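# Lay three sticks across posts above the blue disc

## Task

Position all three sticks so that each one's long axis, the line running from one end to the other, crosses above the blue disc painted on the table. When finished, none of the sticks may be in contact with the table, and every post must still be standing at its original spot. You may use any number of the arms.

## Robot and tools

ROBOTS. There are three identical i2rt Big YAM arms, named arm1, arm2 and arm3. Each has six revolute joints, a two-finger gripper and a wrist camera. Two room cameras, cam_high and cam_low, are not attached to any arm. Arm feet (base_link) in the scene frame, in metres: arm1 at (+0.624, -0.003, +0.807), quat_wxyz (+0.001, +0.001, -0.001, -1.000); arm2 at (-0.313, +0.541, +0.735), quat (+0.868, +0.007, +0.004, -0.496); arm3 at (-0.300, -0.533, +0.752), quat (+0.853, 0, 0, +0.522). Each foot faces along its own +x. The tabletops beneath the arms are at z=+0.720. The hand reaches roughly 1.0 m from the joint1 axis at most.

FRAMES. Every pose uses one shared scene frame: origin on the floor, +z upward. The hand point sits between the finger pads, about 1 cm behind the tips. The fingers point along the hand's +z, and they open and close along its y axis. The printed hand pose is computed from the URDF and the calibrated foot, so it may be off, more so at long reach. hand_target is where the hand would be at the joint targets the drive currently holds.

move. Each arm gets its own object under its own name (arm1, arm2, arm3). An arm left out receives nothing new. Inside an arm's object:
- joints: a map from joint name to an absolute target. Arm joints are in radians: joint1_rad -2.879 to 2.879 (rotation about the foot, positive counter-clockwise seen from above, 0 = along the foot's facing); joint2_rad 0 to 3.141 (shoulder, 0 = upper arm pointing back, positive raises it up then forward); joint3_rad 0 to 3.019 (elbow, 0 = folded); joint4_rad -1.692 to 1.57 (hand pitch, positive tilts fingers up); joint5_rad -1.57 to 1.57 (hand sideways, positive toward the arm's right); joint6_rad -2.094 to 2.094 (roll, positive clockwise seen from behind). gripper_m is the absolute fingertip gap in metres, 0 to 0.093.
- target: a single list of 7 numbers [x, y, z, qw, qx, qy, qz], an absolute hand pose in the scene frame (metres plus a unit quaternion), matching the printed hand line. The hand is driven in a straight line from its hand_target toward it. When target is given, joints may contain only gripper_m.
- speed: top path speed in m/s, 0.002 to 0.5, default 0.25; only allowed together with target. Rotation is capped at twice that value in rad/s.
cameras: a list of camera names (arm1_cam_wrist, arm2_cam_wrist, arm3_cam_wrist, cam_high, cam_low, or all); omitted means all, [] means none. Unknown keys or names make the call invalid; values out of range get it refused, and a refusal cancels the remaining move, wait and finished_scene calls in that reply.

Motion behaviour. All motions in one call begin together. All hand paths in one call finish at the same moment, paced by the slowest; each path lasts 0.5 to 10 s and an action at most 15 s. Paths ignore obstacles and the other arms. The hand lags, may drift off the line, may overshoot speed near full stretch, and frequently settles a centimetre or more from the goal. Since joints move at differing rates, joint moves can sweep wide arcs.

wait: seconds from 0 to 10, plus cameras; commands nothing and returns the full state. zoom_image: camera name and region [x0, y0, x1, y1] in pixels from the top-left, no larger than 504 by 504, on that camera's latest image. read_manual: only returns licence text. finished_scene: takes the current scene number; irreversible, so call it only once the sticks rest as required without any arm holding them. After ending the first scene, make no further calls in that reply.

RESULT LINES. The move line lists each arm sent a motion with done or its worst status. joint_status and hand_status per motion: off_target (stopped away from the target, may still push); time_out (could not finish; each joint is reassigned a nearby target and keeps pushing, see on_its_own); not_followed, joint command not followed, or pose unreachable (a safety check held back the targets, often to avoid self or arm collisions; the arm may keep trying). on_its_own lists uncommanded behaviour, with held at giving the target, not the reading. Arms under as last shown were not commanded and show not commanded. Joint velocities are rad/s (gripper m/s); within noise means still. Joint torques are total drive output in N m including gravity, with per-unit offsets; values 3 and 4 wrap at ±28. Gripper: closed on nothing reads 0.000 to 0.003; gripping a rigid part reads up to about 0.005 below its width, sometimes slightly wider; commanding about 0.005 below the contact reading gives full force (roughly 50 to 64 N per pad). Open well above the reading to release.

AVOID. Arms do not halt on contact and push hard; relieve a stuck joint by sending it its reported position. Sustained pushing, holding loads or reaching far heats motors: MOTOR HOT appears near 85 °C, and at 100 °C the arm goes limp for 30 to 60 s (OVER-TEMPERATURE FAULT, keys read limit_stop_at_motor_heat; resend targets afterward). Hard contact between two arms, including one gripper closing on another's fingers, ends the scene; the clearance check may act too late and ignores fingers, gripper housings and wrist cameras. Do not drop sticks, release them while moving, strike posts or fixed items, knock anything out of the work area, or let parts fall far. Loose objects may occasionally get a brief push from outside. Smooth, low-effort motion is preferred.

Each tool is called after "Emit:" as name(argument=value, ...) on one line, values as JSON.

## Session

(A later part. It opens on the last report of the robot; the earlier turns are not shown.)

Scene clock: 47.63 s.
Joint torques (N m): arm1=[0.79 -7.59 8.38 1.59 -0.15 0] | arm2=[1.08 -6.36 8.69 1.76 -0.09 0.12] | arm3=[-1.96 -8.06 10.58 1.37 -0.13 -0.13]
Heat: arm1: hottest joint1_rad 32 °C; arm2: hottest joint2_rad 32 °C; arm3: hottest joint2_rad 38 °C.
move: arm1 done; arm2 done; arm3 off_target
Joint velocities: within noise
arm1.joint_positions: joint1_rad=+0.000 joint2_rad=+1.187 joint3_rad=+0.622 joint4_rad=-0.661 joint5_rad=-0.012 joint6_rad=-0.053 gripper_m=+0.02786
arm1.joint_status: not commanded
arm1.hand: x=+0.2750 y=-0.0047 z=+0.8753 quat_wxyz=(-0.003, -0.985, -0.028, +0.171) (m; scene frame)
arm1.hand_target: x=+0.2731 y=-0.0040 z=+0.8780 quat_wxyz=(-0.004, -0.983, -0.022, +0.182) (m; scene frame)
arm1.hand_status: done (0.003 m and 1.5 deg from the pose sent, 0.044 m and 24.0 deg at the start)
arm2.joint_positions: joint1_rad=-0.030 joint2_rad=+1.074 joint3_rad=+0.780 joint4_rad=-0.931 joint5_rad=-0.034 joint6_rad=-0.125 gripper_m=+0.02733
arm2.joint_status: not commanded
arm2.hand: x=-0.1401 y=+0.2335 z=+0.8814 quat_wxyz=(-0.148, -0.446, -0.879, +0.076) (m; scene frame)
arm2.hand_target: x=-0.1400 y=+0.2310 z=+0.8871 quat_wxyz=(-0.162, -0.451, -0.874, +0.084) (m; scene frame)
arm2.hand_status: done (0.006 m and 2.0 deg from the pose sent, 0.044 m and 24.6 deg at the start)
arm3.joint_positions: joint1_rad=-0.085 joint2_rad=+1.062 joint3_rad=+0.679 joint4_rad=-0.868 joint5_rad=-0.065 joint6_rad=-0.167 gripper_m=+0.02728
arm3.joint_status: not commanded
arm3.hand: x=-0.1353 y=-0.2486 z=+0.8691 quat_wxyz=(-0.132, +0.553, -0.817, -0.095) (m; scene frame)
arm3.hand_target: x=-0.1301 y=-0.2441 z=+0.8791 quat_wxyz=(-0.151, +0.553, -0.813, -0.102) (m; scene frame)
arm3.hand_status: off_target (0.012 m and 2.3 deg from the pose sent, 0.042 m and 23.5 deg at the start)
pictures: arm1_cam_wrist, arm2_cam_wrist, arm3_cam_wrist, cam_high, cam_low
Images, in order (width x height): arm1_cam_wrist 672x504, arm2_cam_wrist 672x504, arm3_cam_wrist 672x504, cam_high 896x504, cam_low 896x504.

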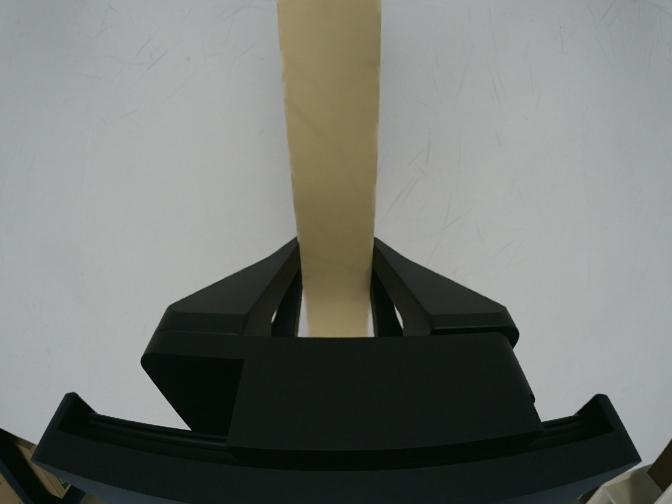

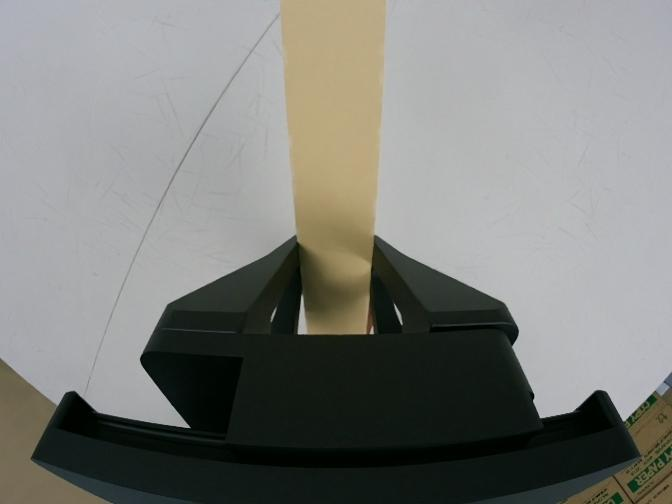

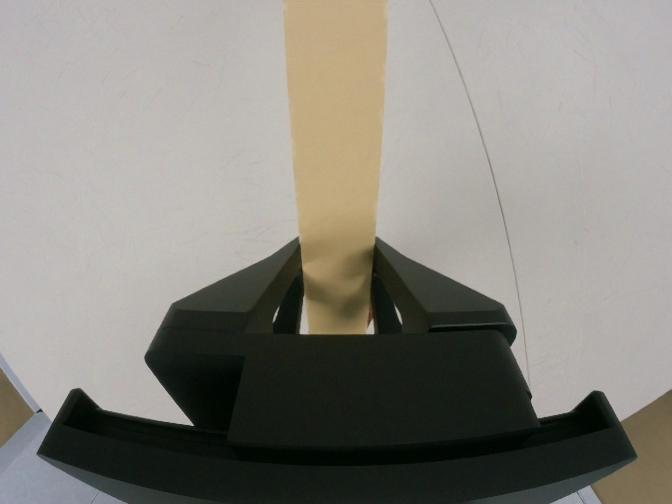

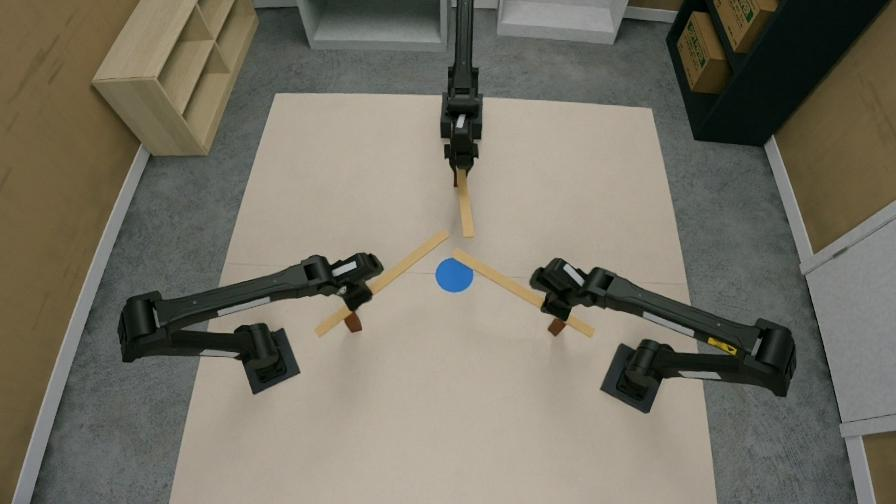

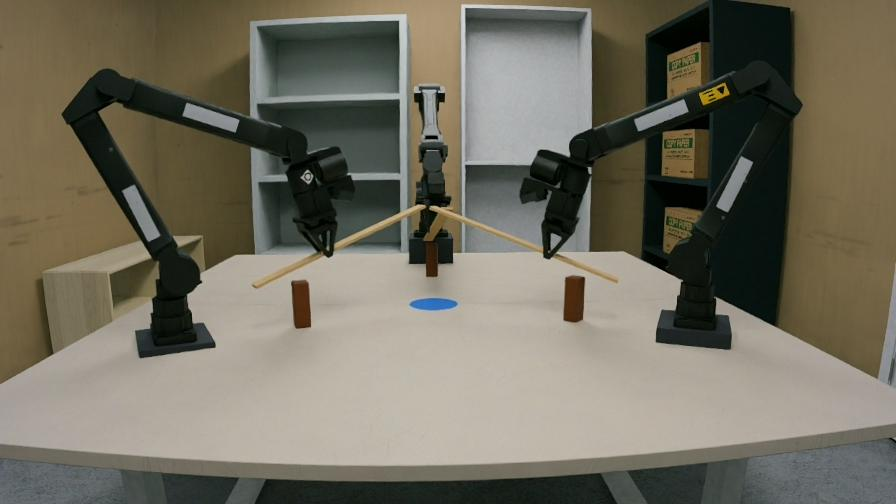

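Emit:
move(arm1={"target":[0.194,-0.001,0.910,0.0041,0.983,0.0223,-0.1822],"speed":0.08}, arm2={"target":[-0.089,0.159,0.920,0.1619,0.4509,0.8738,-0.0836],"speed":0.08}, arm3={"target":[-0.101,-0.170,0.917,-0.1545,0.5524,-0.8120,-0.1050],"speed":0.08})

Emit:
zoom_image(camera="cam_high", region=[280, 130, 640, 360])

Emit:
zoom_image(camera="cam_low", region=[220, 180, 660, 340])

Scene clock: 52.87 s.
Joint torques (N m): arm1=[0.38 -7.71 13.65 0.31 -0.14 0] | arm2=[2.37 -6.83 14.67 0.59 0.08 0.11] | arm3=[-0.79 -9.05 14.84 0.62 0.06 0.13]
Heat: arm1: hottest joint1_rad 32 °C; arm2: hottest joint2_rad 32 °C; arm3: hottest joint2_rad 38 °C.
move: arm1 off_target; arm2 off_target; arm3 off_target
Joint velocities: within noise
arm1.joint_positions: joint1_rad=-0.002 joint2_rad=+1.332 joint3_rad=+0.802 joint4_rad=-0.703 joint5_rad=-0.015 joint6_rad=-0.053 gripper_m=+0.02786
arm1.joint_status: not commanded
arm1.hand: x=+0.2140 y=-0.0044 z=+0.8939 quat_wxyz=(-0.004, -0.985, -0.027, +0.168) (m; scene frame)
arm1.hand_target: x=+0.1949 y=-0.0009 z=+0.9103 quat_wxyz=(-0.004, -0.983, -0.022, +0.183) (m; scene frame)
arm1.hand_status: off_target (0.026 m and 1.7 deg from the pose sent, 0.088 m and 1.5 deg at the start)
arm2.joint_positions: joint1_rad=-0.016 joint2_rad=+1.263 joint3_rad=+0.961 joint4_rad=-0.944 joint5_rad=-0.027 joint6_rad=-0.099 gripper_m=+0.02733
arm2.joint_status: not commanded
arm2.hand: x=-0.1046 y=+0.1789 z=+0.8918 quat_wxyz=(-0.139, -0.453, -0.878, +0.069) (m; scene frame)
arm2.hand_target: x=-0.0900 y=+0.1607 z=+0.9203 quat_wxyz=(-0.162, -0.451, -0.874, +0.084) (m; scene frame)
arm2.hand_status: off_target (0.038 m and 3.2 deg from the pose sent, 0.098 m and 2.0 deg at the start)
arm3.joint_positions: joint1_rad=-0.055 joint2_rad=+1.221 joint3_rad=+0.870 joint4_rad=-0.889 joint5_rad=-0.056 joint6_rad=-0.150 gripper_m=+0.02728
arm3.joint_status: not commanded
arm3.hand: x=-0.1092 y=-0.1875 z=+0.8962 quat_wxyz=(-0.136, +0.557, -0.813, -0.096) (m; scene frame)
arm3.hand_target: x=-0.1016 y=-0.1710 z=+0.9172 quat_wxyz=(-0.155, +0.553, -0.812, -0.105) (m; scene frame)
arm3.hand_status: off_target (0.028 m and 2.4 deg from the pose sent, 0.098 m and 2.9 deg at the start)
pictures: arm1_cam_wrist, arm2_cam_wrist, arm3_cam_wrist, cam_high, cam_low
Images, in order (width x height): arm1_cam_wrist 672x504, arm2_cam_wrist 672x504, arm3_cam_wrist 672x504, cam_high 896x504, cam_low 896x504.

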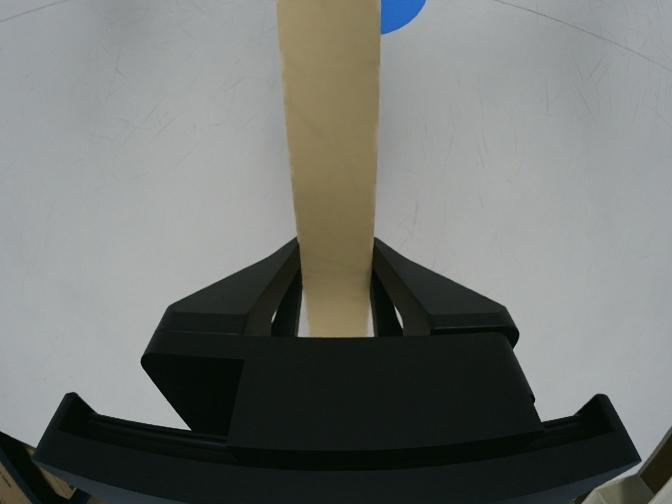

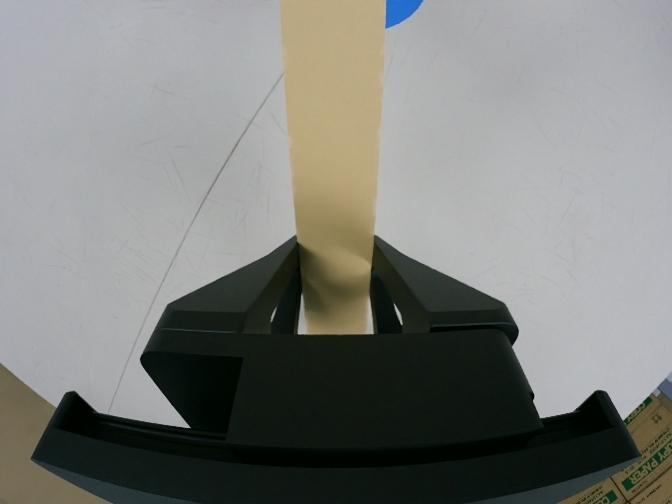

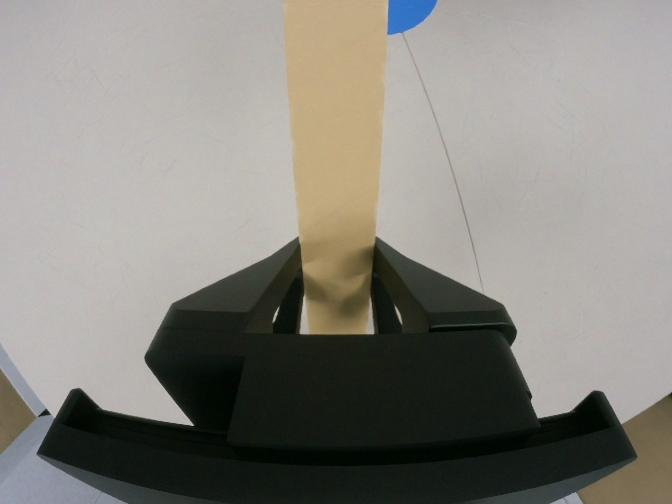

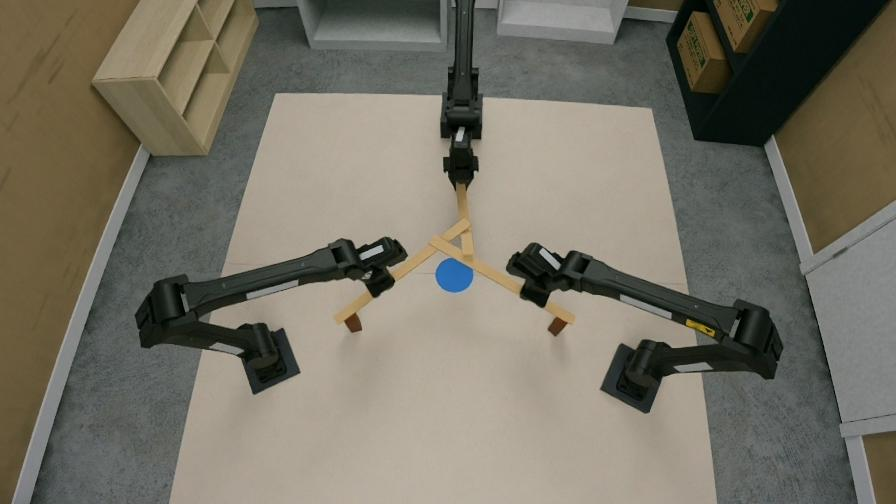

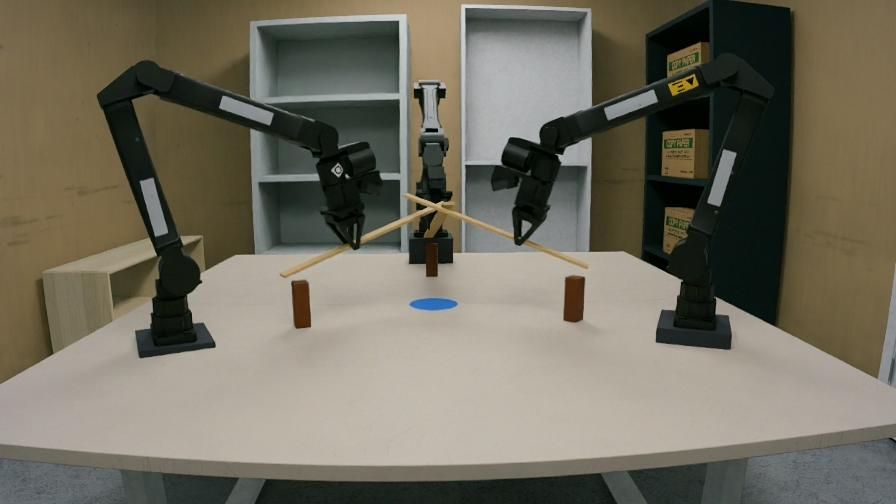

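Scaled by 1.400 from the camera's 896x504 image, which has a finer 1280x720 frame.

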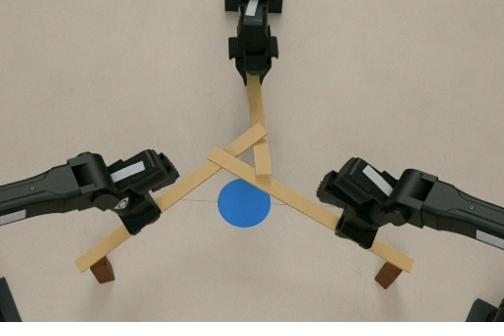

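Scaled by 1.145 from the camera's 896x504 image, which has a finer 1280x720 frame.

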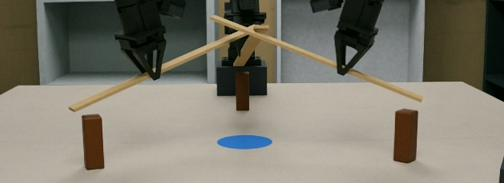

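Emit:
move(arm1={"target":[0.203,-0.002,0.867,0.0028,0.9923,0.0225,-0.1219],"speed":0.06}, arm2={"target":[-0.094,0.162,0.870,0.1083,0.4552,0.8819,-0.0559],"speed":0.06}, arm3={"target":[-0.099,-0.170,0.8715,-0.1005,0.5622,-0.8179,-0.0690],"speed":0.06})

Emit:
zoom_image(camera="cam_high", region=[280, 130, 640, 360])

Emit:
zoom_image(camera="cam_low", region=[270, 180, 600, 340])

Scene clock: 57.63 s.
Joint torques (N m): arm1=[0.44 -8.53 12.64 0.34 0.11 -0.02] | arm2=[2.14 -7.53 12.79 0.44 0.08 0.06] | arm3=[-0.56 -10.75 14.3 0.38 0.03 0.02]
Heat: arm1: hottest joint3_rad 34 °C; arm2: hottest joint2_rad 32 °C; arm3: hottest joint2_rad 38 °C.
move: arm1 off_target; arm2 off_target; arm3 off_target
Joint velocities: within noise
arm1.joint_positions: joint1_rad=-0.002 joint2_rad=+1.437 joint3_rad=+0.803 joint4_rad=-0.722 joint5_rad=-0.013 joint6_rad=-0.053 gripper_m=+0.02786
arm1.joint_status: not commanded
arm1.hand: x=+0.2252 y=-0.0041 z=+0.8524 quat_wxyz=(-0.005, -0.994, -0.027, +0.106) (m; scene frame)
arm1.hand_target: x=+0.2040 y=-0.0020 z=+0.8674 quat_wxyz=(-0.003, -0.992, -0.022, +0.122) (m; scene frame)
arm1.hand_status: off_target (0.027 m and 1.9 deg from the pose sent, 0.029 m and 5.4 deg at the start)
arm2.joint_positions: joint1_rad=-0.016 joint2_rad=+1.360 joint3_rad=+0.961 joint4_rad=-0.948 joint5_rad=-0.017 joint6_rad=-0.099 gripper_m=+0.02733
arm2.joint_status: not commanded
arm2.hand: x=-0.1060 y=+0.1783 z=+0.8533 quat_wxyz=(-0.094, -0.457, -0.883, +0.047) (m; scene frame)
arm2.hand_target: x=-0.0945 y=+0.1628 z=+0.8703 quat_wxyz=(-0.109, -0.455, -0.882, +0.056) (m; scene frame)
arm2.hand_status: off_target (0.026 m and 2.0 deg from the pose sent, 0.030 m and 3.9 deg at the start)
arm3.joint_positions: joint1_rad=-0.054 joint2_rad=+1.348 joint3_rad=+0.879 joint4_rad=-0.908 joint5_rad=-0.039 joint6_rad=-0.150 gripper_m=+0.02728
arm3.joint_status: not commanded
arm3.hand: x=-0.1079 y=-0.1905 z=+0.8513 quat_wxyz=(-0.079, +0.561, -0.822, -0.059) (m; scene frame)
arm3.hand_target: x=-0.0996 y=-0.1709 z=+0.8718 quat_wxyz=(-0.101, +0.562, -0.818, -0.069) (m; scene frame)
arm3.hand_status: off_target (0.030 m and 2.7 deg from the pose sent, 0.032 m and 5.2 deg at the start)
pictures: arm1_cam_wrist, arm2_cam_wrist, arm3_cam_wrist, cam_high, cam_low
Images, in order (width x height): arm1_cam_wrist 672x504, arm2_cam_wrist 672x504, arm3_cam_wrist 672x504, cam_high 896x504, cam_low 896x504.

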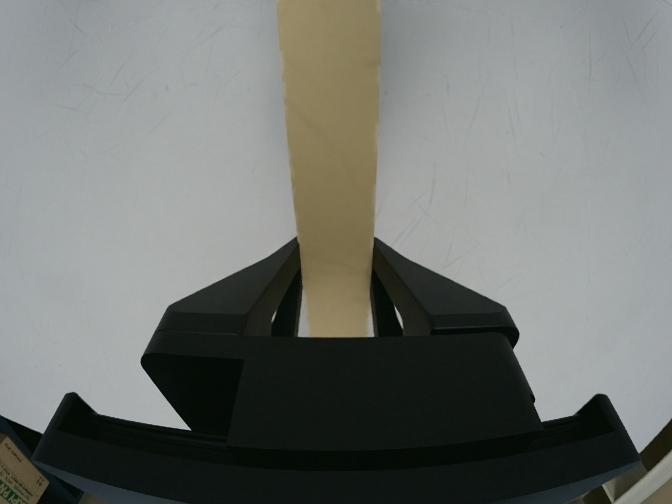

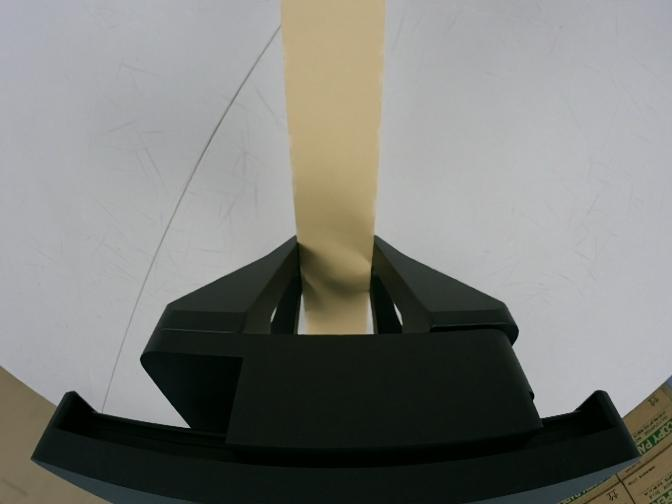

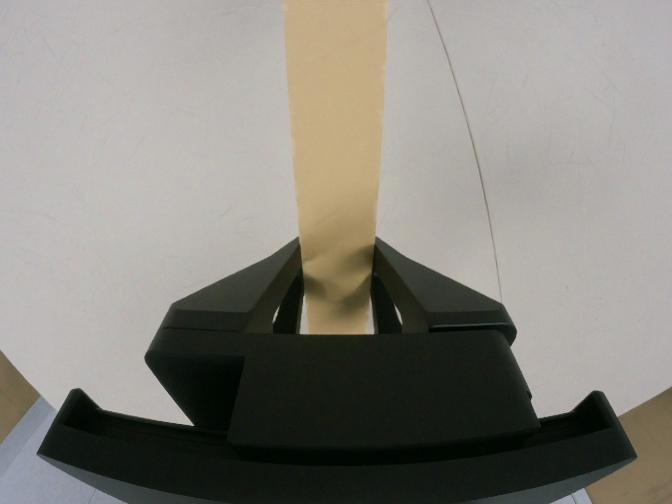

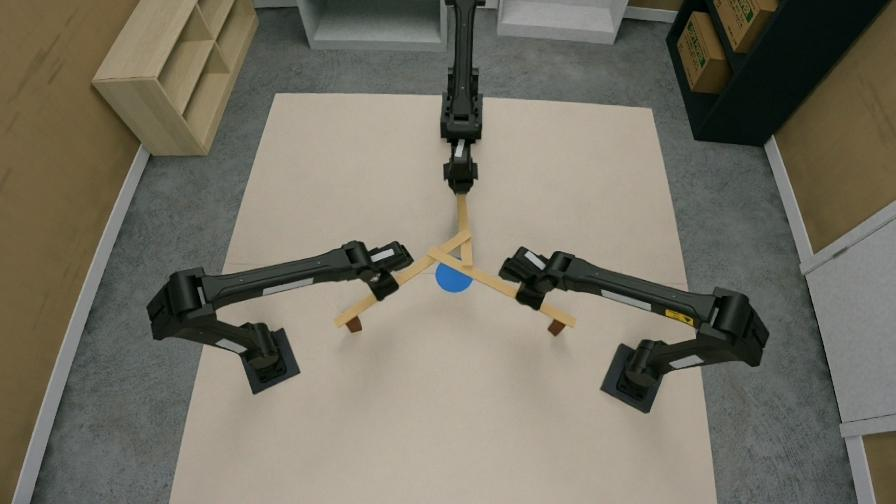

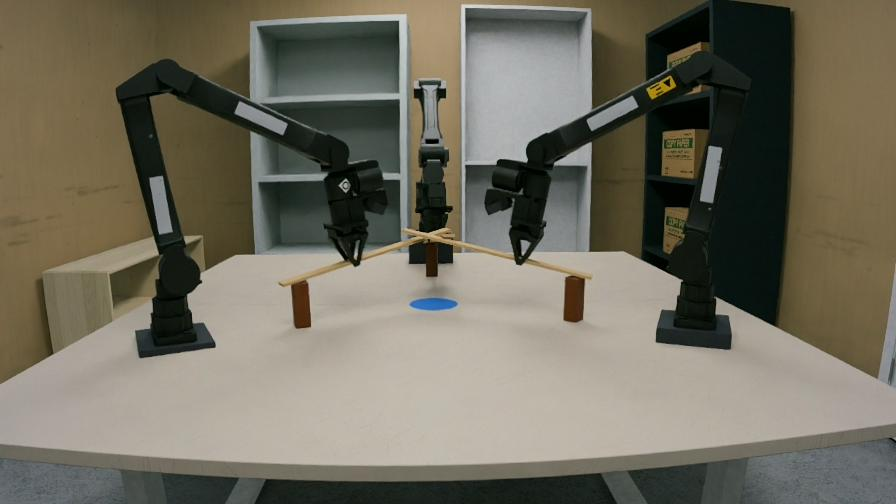

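Scaled by 1.400 from the camera's 896x504 image, which has a finer 1280x720 frame.

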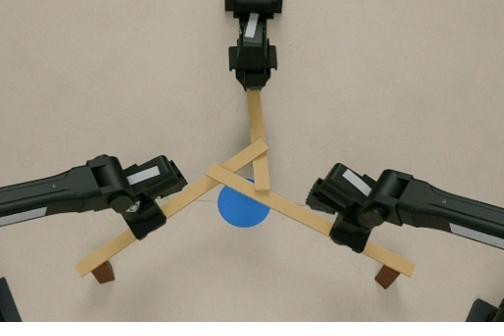

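Scaled by 1.527 from the camera's 896x504 image, which has a finer 1280x720 frame.

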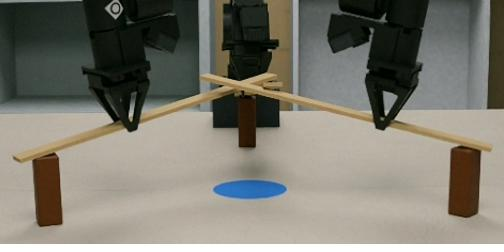

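Emit:
move(arm1={"target":[0.180,-0.001,0.892,0.003,0.9912,0.0225,-0.1305],"speed":0.05}, arm2={"target":[-0.0815,0.1465,0.902,0.116,0.4547,0.8810,-0.0598],"speed":0.05}, arm3={"target":[-0.093,-0.156,0.895,-0.1075,0.5615,-0.8170,-0.0739],"speed":0.05})

Emit:
zoom_image(camera="cam_high", region=[280, 130, 640, 360])

Emit:
zoom_image(camera="cam_low", region=[270, 180, 600, 340])

Scene clock: 61.13 s.
Joint torques (N m): arm1=[0.56 -8.59 13.22 0.25 -0.01 0] | arm2=[2.37 -7.94 14.26 0.34 0.07 0.11] | arm3=[-0.67 -10.87 14.54 0.47 -0.02 0.03]
Heat: arm1: hottest joint3_rad 35 °C; arm2: hottest joint2_rad 32 °C; arm3: hottest joint2_rad 38 °C.
move: arm1 off_target; arm2 off_target; arm3 off_target
Joint velocities: within noise
arm1.joint_positions: joint1_rad=-0.002 joint2_rad=+1.444 joint3_rad=+0.887 joint4_rad=-0.778 joint5_rad=-0.013 joint6_rad=-0.053 gripper_m=+0.02786
arm1.joint_status: not commanded
arm1.hand: x=+0.2009 y=-0.0041 z=+0.8777 quat_wxyz=(-0.004, -0.993, -0.027, +0.117) (m; scene frame)
arm1.hand_target: x=+0.1809 y=-0.0009 z=+0.8924 quat_wxyz=(-0.003, -0.991, -0.022, +0.131) (m; scene frame)
arm1.hand_status: off_target (0.026 m and 1.7 deg from the pose sent, 0.060 m and 2.8 deg at the start)
arm2.joint_positions: joint1_rad=-0.012 joint2_rad=+1.371 joint3_rad=+1.041 joint4_rad=-1.013 joint5_rad=-0.017 joint6_rad=-0.097 gripper_m=+0.02733
arm2.joint_status: not commanded
arm2.hand: x=-0.0972 y=+0.1660 z=+0.8784 quat_wxyz=(-0.096, -0.456, -0.884, +0.047) (m; scene frame)
arm2.hand_target: x=-0.0822 y=+0.1480 z=+0.9024 quat_wxyz=(-0.117, -0.455, -0.881, +0.060) (m; scene frame)
arm2.hand_status: off_target (0.034 m and 2.7 deg from the pose sent, 0.063 m and 3.0 deg at the start)
arm3.joint_positions: joint1_rad=-0.050 joint2_rad=+1.348 joint3_rad=+0.948 joint4_rad=-0.953 joint5_rad=-0.039 joint6_rad=-0.150 gripper_m=+0.02728
arm3.joint_status: not commanded
arm3.hand: x=-0.1010 y=-0.1751 z=+0.8764 quat_wxyz=(-0.090, +0.562, -0.820, -0.065) (m; scene frame)
arm3.hand_target: x=-0.0936 y=-0.1569 z=+0.8953 quat_wxyz=(-0.108, +0.562, -0.817, -0.074) (m; scene frame)
arm3.hand_status: off_target (0.028 m and 2.3 deg from the pose sent, 0.058 m and 3.7 deg at the start)
pictures: arm1_cam_wrist, arm2_cam_wrist, arm3_cam_wrist, cam_high, cam_low
Images, in order (width x height): arm1_cam_wrist 672x504, arm2_cam_wrist 672x504, arm3_cam_wrist 672x504, cam_high 896x504, cam_low 896x504.

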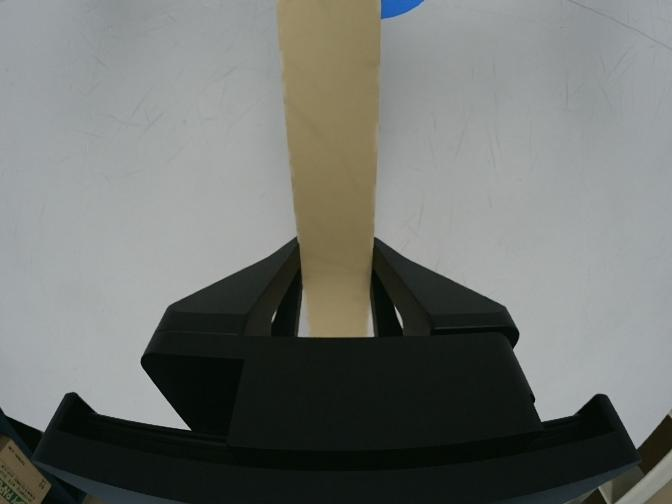

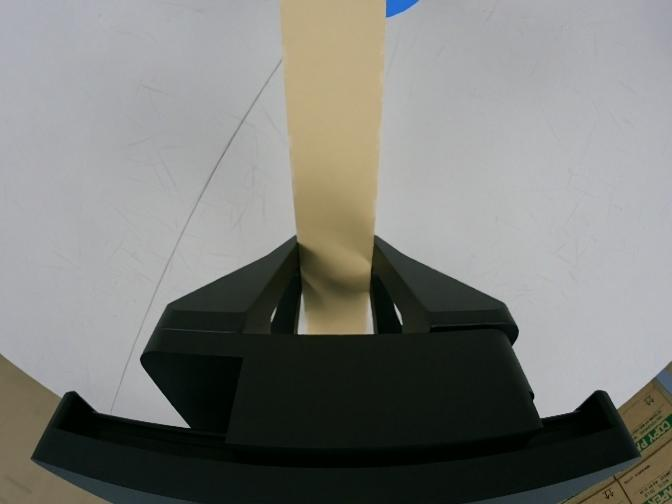

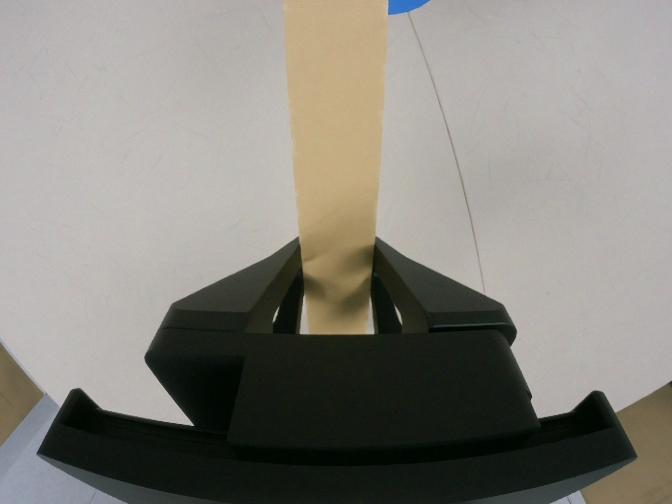

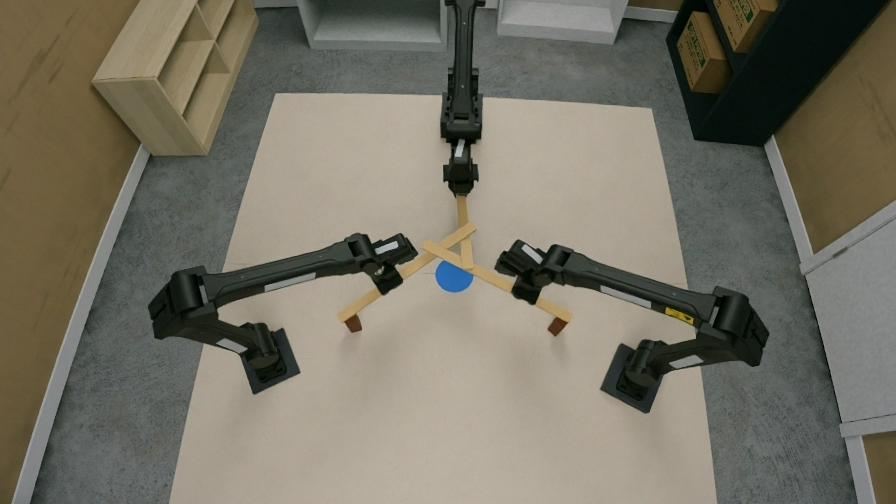

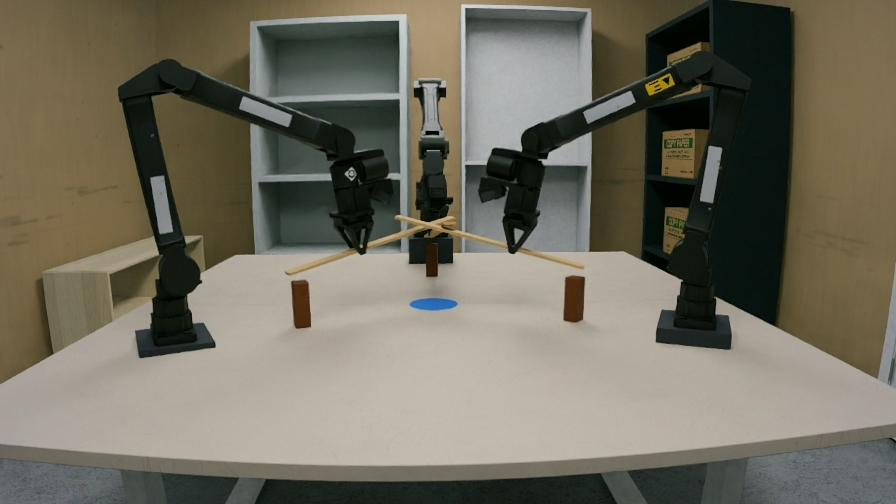

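Scaled by 1.400 from the camera's 896x504 image, which has a finer 1280x720 frame.

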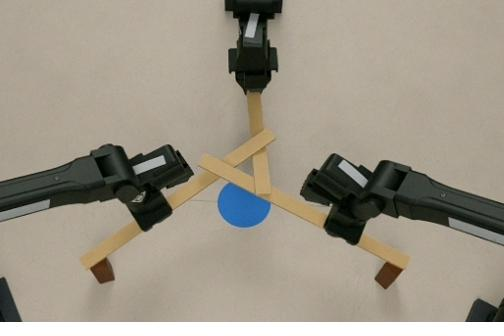

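Scaled by 1.527 from the camera's 896x504 image, which has a finer 1280x720 frame.

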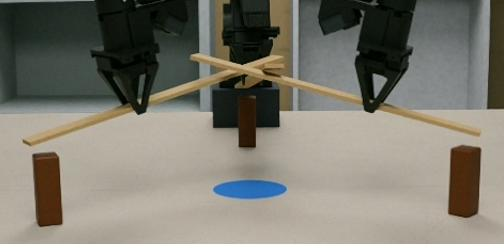

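Emit:
move(arm1={"target":[0.180,-0.001,0.867,0.002,0.996,0.0226,-0.0872],"speed":0.04}, arm2={"target":[-0.0815,0.1465,0.876,0.0851,0.4565,0.8845,-0.0439],"speed":0.04}, arm3={"target":[-0.093,-0.156,0.868,-0.0754,0.564,-0.8206,-0.0518],"speed":0.04}, cameras=["cam_high","cam_low"])

Emit:
zoom_image(camera="cam_high", region=[280, 130, 640, 360])

Emit:
zoom_image(camera="cam_low", region=[270, 180, 600, 340])

Scene clock: 64.50 s.
Joint torques (N m): arm1=[0.44 -10.11 13.04 -0.05 0.1 -0.03] | arm2=[2.49 -8.64 13.93 0.23 0.1 0.1] | arm3=[-0.79 -12.04 14.22 0.24 0.08 0.07]
Heat: arm1: hottest joint3_rad 35 °C; arm2: hottest joint2_rad 32 °C; arm3: hottest joint2_rad 39 °C.
move: arm1 off_target; arm2 off_target; arm3 off_target
Joint velocities: within noise
arm1.joint_positions: joint1_rad=-0.002 joint2_rad=+1.528 joint3_rad=+0.918 joint4_rad=-0.815 joint5_rad=-0.010 joint6_rad=-0.053 gripper_m=+0.02786
arm1.joint_status: not commanded
arm1.hand: x=+0.2018 y=-0.0036 z=+0.8536 quat_wxyz=(-0.004, -0.997, -0.027, +0.072) (m; scene frame)
arm1.hand_target: x=+0.1809 y=-0.0010 z=+0.8674 quat_wxyz=(-0.002, -0.996, -0.023, +0.088) (m; scene frame)
arm1.hand_status: off_target (0.026 m and 1.8 deg from the pose sent, 0.024 m and 3.4 deg at the start)
arm2.joint_positions: joint1_rad=-0.010 joint2_rad=+1.433 joint3_rad=+1.045 joint4_rad=-1.025 joint5_rad=-0.010 joint6_rad=-0.095 gripper_m=+0.02733
arm2.joint_status: not commanded
arm2.hand: x=-0.0980 y=+0.1671 z=+0.8540 quat_wxyz=(-0.065, -0.458, -0.886, +0.031) (m; scene frame)
arm2.hand_target: x=-0.0822 y=+0.1479 z=+0.8764 quat_wxyz=(-0.086, -0.457, -0.884, +0.044) (m; scene frame)
arm2.hand_status: off_target (0.034 m and 2.7 deg from the pose sent, 0.025 m and 1.3 deg at the start)
arm3.joint_positions: joint1_rad=-0.045 joint2_rad=+1.425 joint3_rad=+0.955 joint4_rad=-0.968 joint5_rad=-0.029 joint6_rad=-0.150 gripper_m=+0.02728
arm3.joint_status: not commanded
arm3.hand: x=-0.1026 y=-0.1770 z=+0.8488 quat_wxyz=(-0.054, +0.565, -0.822, -0.042) (m; scene frame)
arm3.hand_target: x=-0.0936 y=-0.1569 z=+0.8684 quat_wxyz=(-0.076, +0.564, -0.821, -0.052) (m; scene frame)
arm3.hand_status: off_target (0.030 m and 2.7 deg from the pose sent, 0.022 m and 2.2 deg at the start)
pictures: cam_high, cam_low
Images, in order (width x height): cam_high 896x504, cam_low 896x504.

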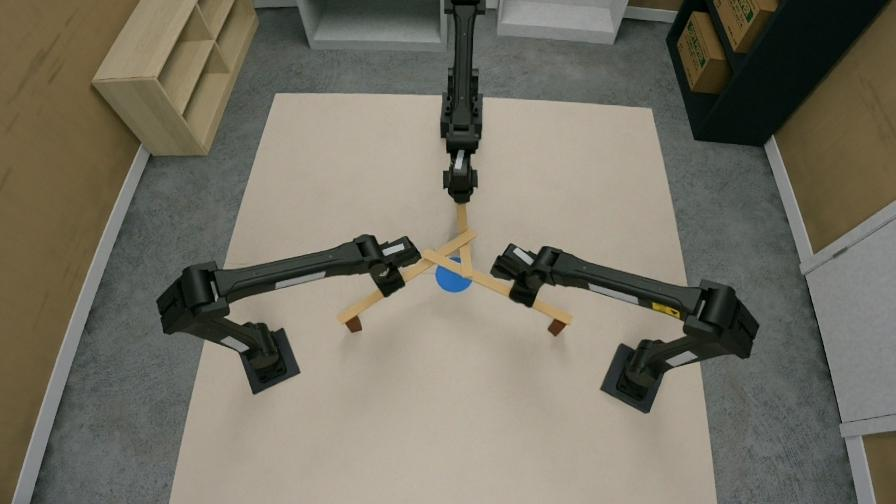

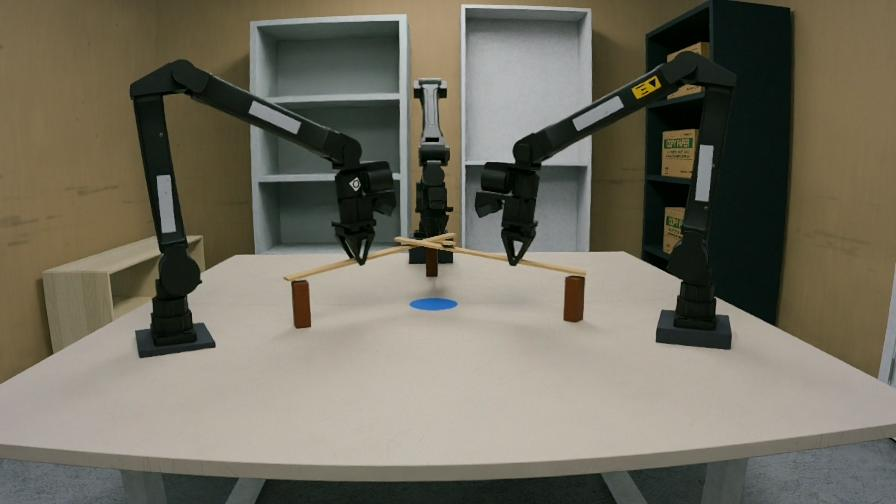

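Scaled by 1.400 from the camera's 896x504 image, which has a finer 1280x720 frame.

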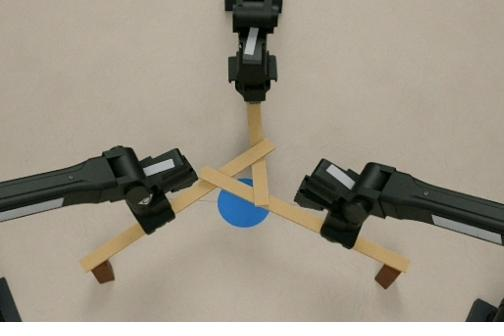

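Scaled by 1.527 from the camera's 896x504 image, which has a finer 1280x720 frame.

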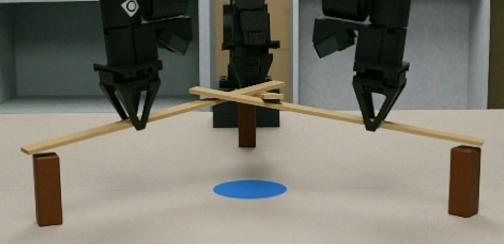

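Emit:
move(arm1={"target":[0.180,-0.001,0.855,0.0015,0.9976,0.0227,-0.0654],"speed":0.03}, arm2={"target":[-0.0815,0.1465,0.864,0.0658,0.4574,0.8862,-0.0340],"speed":0.03}, arm3={"target":[-0.093,-0.156,0.857,-0.0611,0.5649,-0.8218,-0.042],"speed":0.03}, cameras=["cam_high","cam_low"])

Emit:
zoom_image(camera="cam_high", region=[280, 130, 640, 360])

Emit:
zoom_image(camera="cam_low", region=[270, 200, 600, 340])

Scene clock: 66.47 s.
Joint torques (N m): arm1=[0.09 -9.11 12.6 -0.13 0.14 -0.03] | arm2=[2.43 -8.47 13.81 0.13 0.12 0.09] | arm3=[-0.44 -11.63 14.13 0.35 0.11 0.07]
Heat: arm1: hottest joint3_rad 35 °C; arm2: hottest joint2_rad 32 °C; arm3: hottest joint2_rad 39 °C.
move: arm1 off_target; arm2 off_target; arm3 off_target
Joint velocities: within noise
arm1.joint_positions: joint1_rad=-0.002 joint2_rad=+1.562 joint3_rad=+0.935 joint4_rad=-0.836 joint5_rad=-0.009 joint6_rad=-0.053 gripper_m=+0.02786
arm1.joint_status: not commanded
arm1.hand: x=+0.2020 y=-0.0035 z=+0.8449 quat_wxyz=(-0.004, -0.998, -0.026, +0.053) (m; scene frame)
arm1.hand_target: x=+0.1808 y=-0.0010 z=+0.8553 quat_wxyz=(-0.002, -0.998, -0.023, +0.066) (m; scene frame)
arm1.hand_status: off_target (0.024 m and 1.5 deg from the pose sent, 0.022 m and 0.9 deg at the start)
arm2.joint_positions: joint1_rad=-0.009 joint2_rad=+1.464 joint3_rad=+1.056 joint4_rad=-1.042 joint5_rad=-0.007 joint6_rad=-0.093 gripper_m=+0.02733
arm2.joint_status: not commanded
arm2.hand: x=-0.0982 y=+0.1672 z=+0.8449 quat_wxyz=(-0.049, -0.459, -0.887, +0.022) (m; scene frame)
arm2.hand_target: x=-0.0823 y=+0.1478 z=+0.8644 quat_wxyz=(-0.066, -0.457, -0.886, +0.034) (m; scene frame)
arm2.hand_status: off_target (0.033 m and 2.4 deg from the pose sent, 0.028 m and 0.4 deg at the start)
arm3.joint_positions: joint1_rad=-0.044 joint2_rad=+1.451 joint3_rad=+0.961 joint4_rad=-0.977 joint5_rad=-0.024 joint6_rad=-0.150 gripper_m=+0.02728
arm3.joint_status: not commanded
arm3.hand: x=-0.1026 y=-0.1779 z=+0.8406 quat_wxyz=(-0.041, +0.566, -0.823, -0.033) (m; scene frame)
arm3.hand_target: x=-0.0937 y=-0.1570 z=+0.8574 quat_wxyz=(-0.061, +0.565, -0.822, -0.042) (m; scene frame)
arm3.hand_status: off_target (0.029 m and 2.5 deg from the pose sent, 0.025 m and 0.9 deg at the start)
pictures: cam_high, cam_low
Images, in order (width x height): cam_high 896x504, cam_low 896x504.

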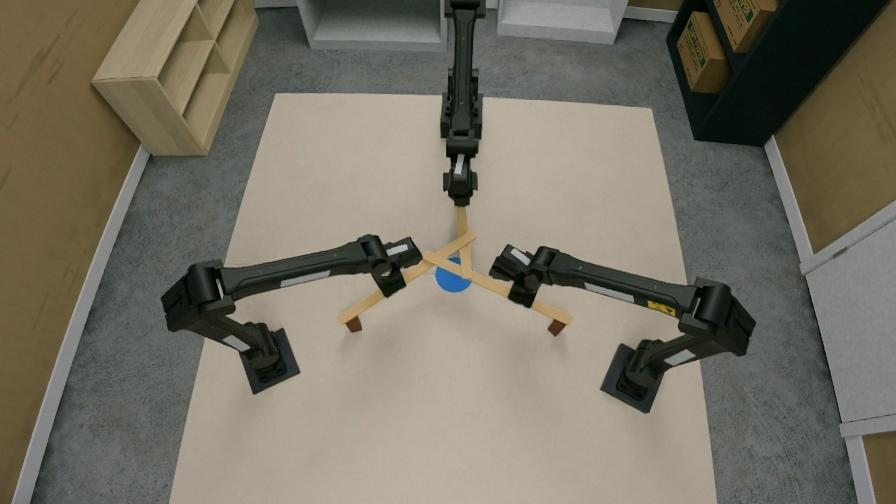

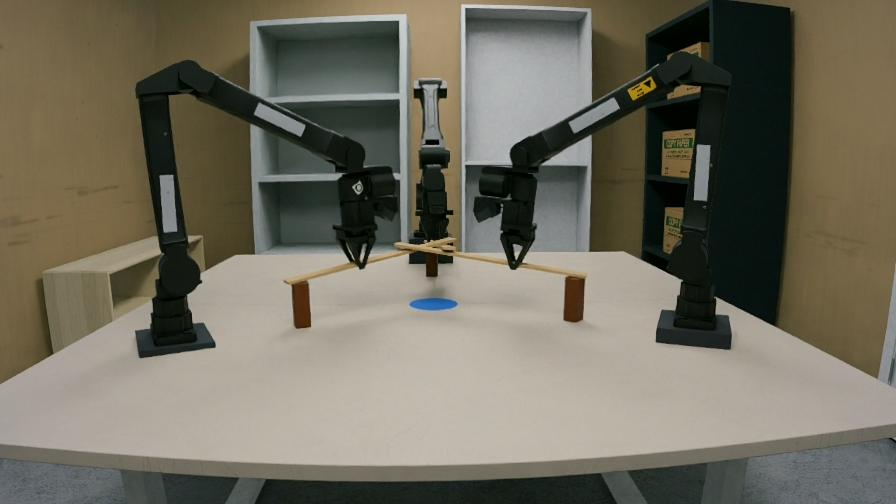

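Scaled by 1.400 from the camera's 896x504 image, which has a finer 1280x720 frame.

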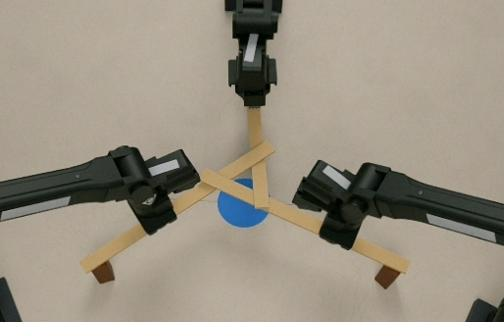

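Scaled by 1.527 from the camera's 896x504 image, which has a finer 1280x720 frame.

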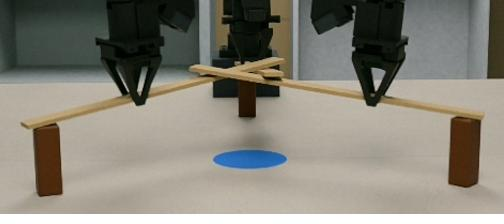

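Emit:
move(arm1={"target":[0.181,-0.001,0.848,0.0012,0.9984,0.0227,-0.052],"speed":0.03}, arm2={"target":[-0.082,0.147,0.857,0.053,0.4578,0.887,-0.0274],"speed":0.03}, arm3={"target":[-0.0935,-0.157,0.850,-0.054,0.5653,-0.8224,-0.037],"speed":0.03}, cameras=["cam_high","cam_low"])

Emit:
zoom_image(camera="cam_low", region=[270, 200, 600, 340])

Scene clock: 67.97 s.
Joint torques (N m): arm1=[0.38 -9 12.41 0.4 0.17 0.06] | arm2=[2.43 -7.82 13.53 0.25 0.13 0.1] | arm3=[-0.62 -11.05 13.76 0.53 0.11 0.09]
Heat: arm1: hottest joint3_rad 35 °C; arm2: hottest joint2_rad 32 °C; arm3: hottest joint2_rad 39 °C.
move: arm1 off_target; arm2 off_target; arm3 off_target
Joint velocities: within noise
arm1.joint_positions: joint1_rad=-0.002 joint2_rad=+1.573 joint3_rad=+0.947 joint4_rad=-0.854 joint5_rad=-0.008 joint6_rad=-0.053 gripper_m=+0.02786
arm1.joint_status: not commanded
arm1.hand: x=+0.2019 y=-0.0034 z=+0.8443 quat_wxyz=(-0.004, -0.999, -0.026, +0.044) (m; scene frame)
arm1.hand_target: x=+0.1818 y=-0.0010 z=+0.8484 quat_wxyz=(-0.001, -0.998, -0.023, +0.053) (m; scene frame)
arm1.hand_status: off_target (0.021 m and 1.0 deg from the pose sent, 0.021 m and 0.6 deg at the start)
arm2.joint_positions: joint1_rad=-0.008 joint2_rad=+1.477 joint3_rad=+1.067 joint4_rad=-1.061 joint5_rad=-0.004 joint6_rad=-0.093 gripper_m=+0.02733
arm2.joint_status: not commanded
arm2.hand: x=-0.0985 y=+0.1675 z=+0.8436 quat_wxyz=(-0.040, -0.459, -0.887, +0.018) (m; scene frame)
arm2.hand_target: x=-0.0826 y=+0.1483 z=+0.8572 quat_wxyz=(-0.054, -0.458, -0.887, +0.027) (m; scene frame)
arm2.hand_status: off_target (0.030 m and 1.9 deg from the pose sent, 0.029 m and 0.8 deg at the start)
arm3.joint_positions: joint1_rad=-0.043 joint2_rad=+1.456 joint3_rad=+0.964 joint4_rad=-0.982 joint5_rad=-0.021 joint6_rad=-0.150 gripper_m=+0.02728
arm3.joint_status: not commanded
arm3.hand: x=-0.1026 y=-0.1781 z=+0.8398 quat_wxyz=(-0.039, +0.566, -0.823, -0.031) (m; scene frame)
arm3.hand_target: x=-0.0940 y=-0.1579 z=+0.8503 quat_wxyz=(-0.054, +0.565, -0.822, -0.037) (m; scene frame)
arm3.hand_status: off_target (0.025 m and 1.9 deg from the pose sent, 0.025 m and 1.5 deg at the start)
pictures: cam_high, cam_low
Images, in order (width x height): cam_high 896x504, cam_low 896x504.

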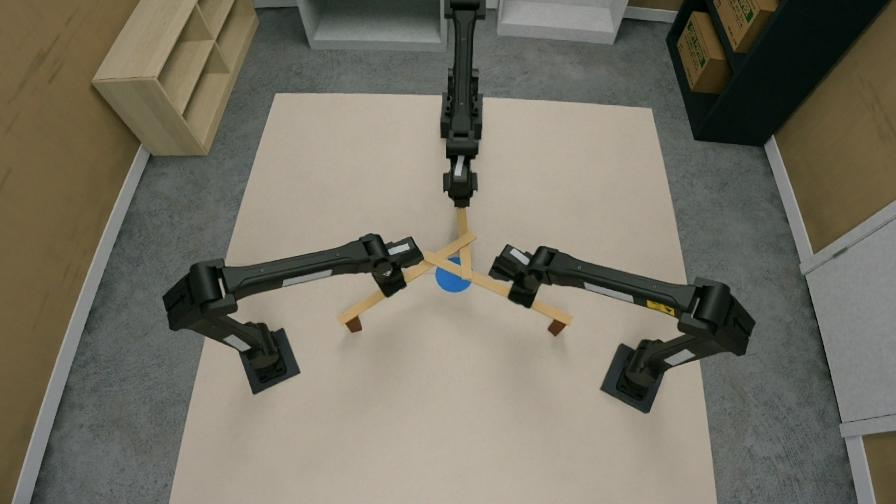

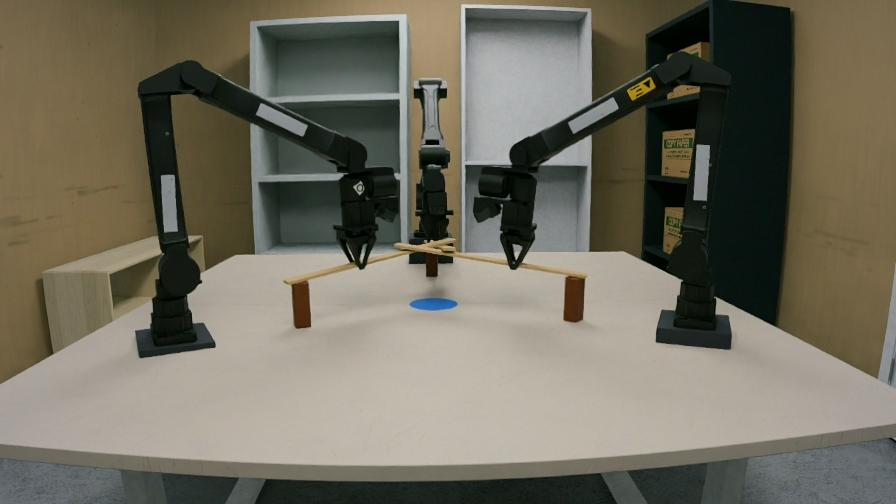

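Scaled by 1.527 from the camera's 896x504 image, which has a finer 1280x720 frame.

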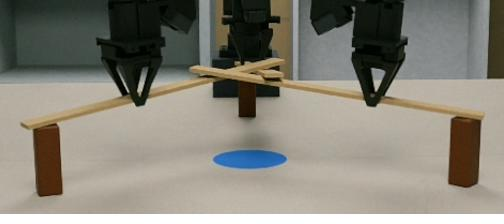

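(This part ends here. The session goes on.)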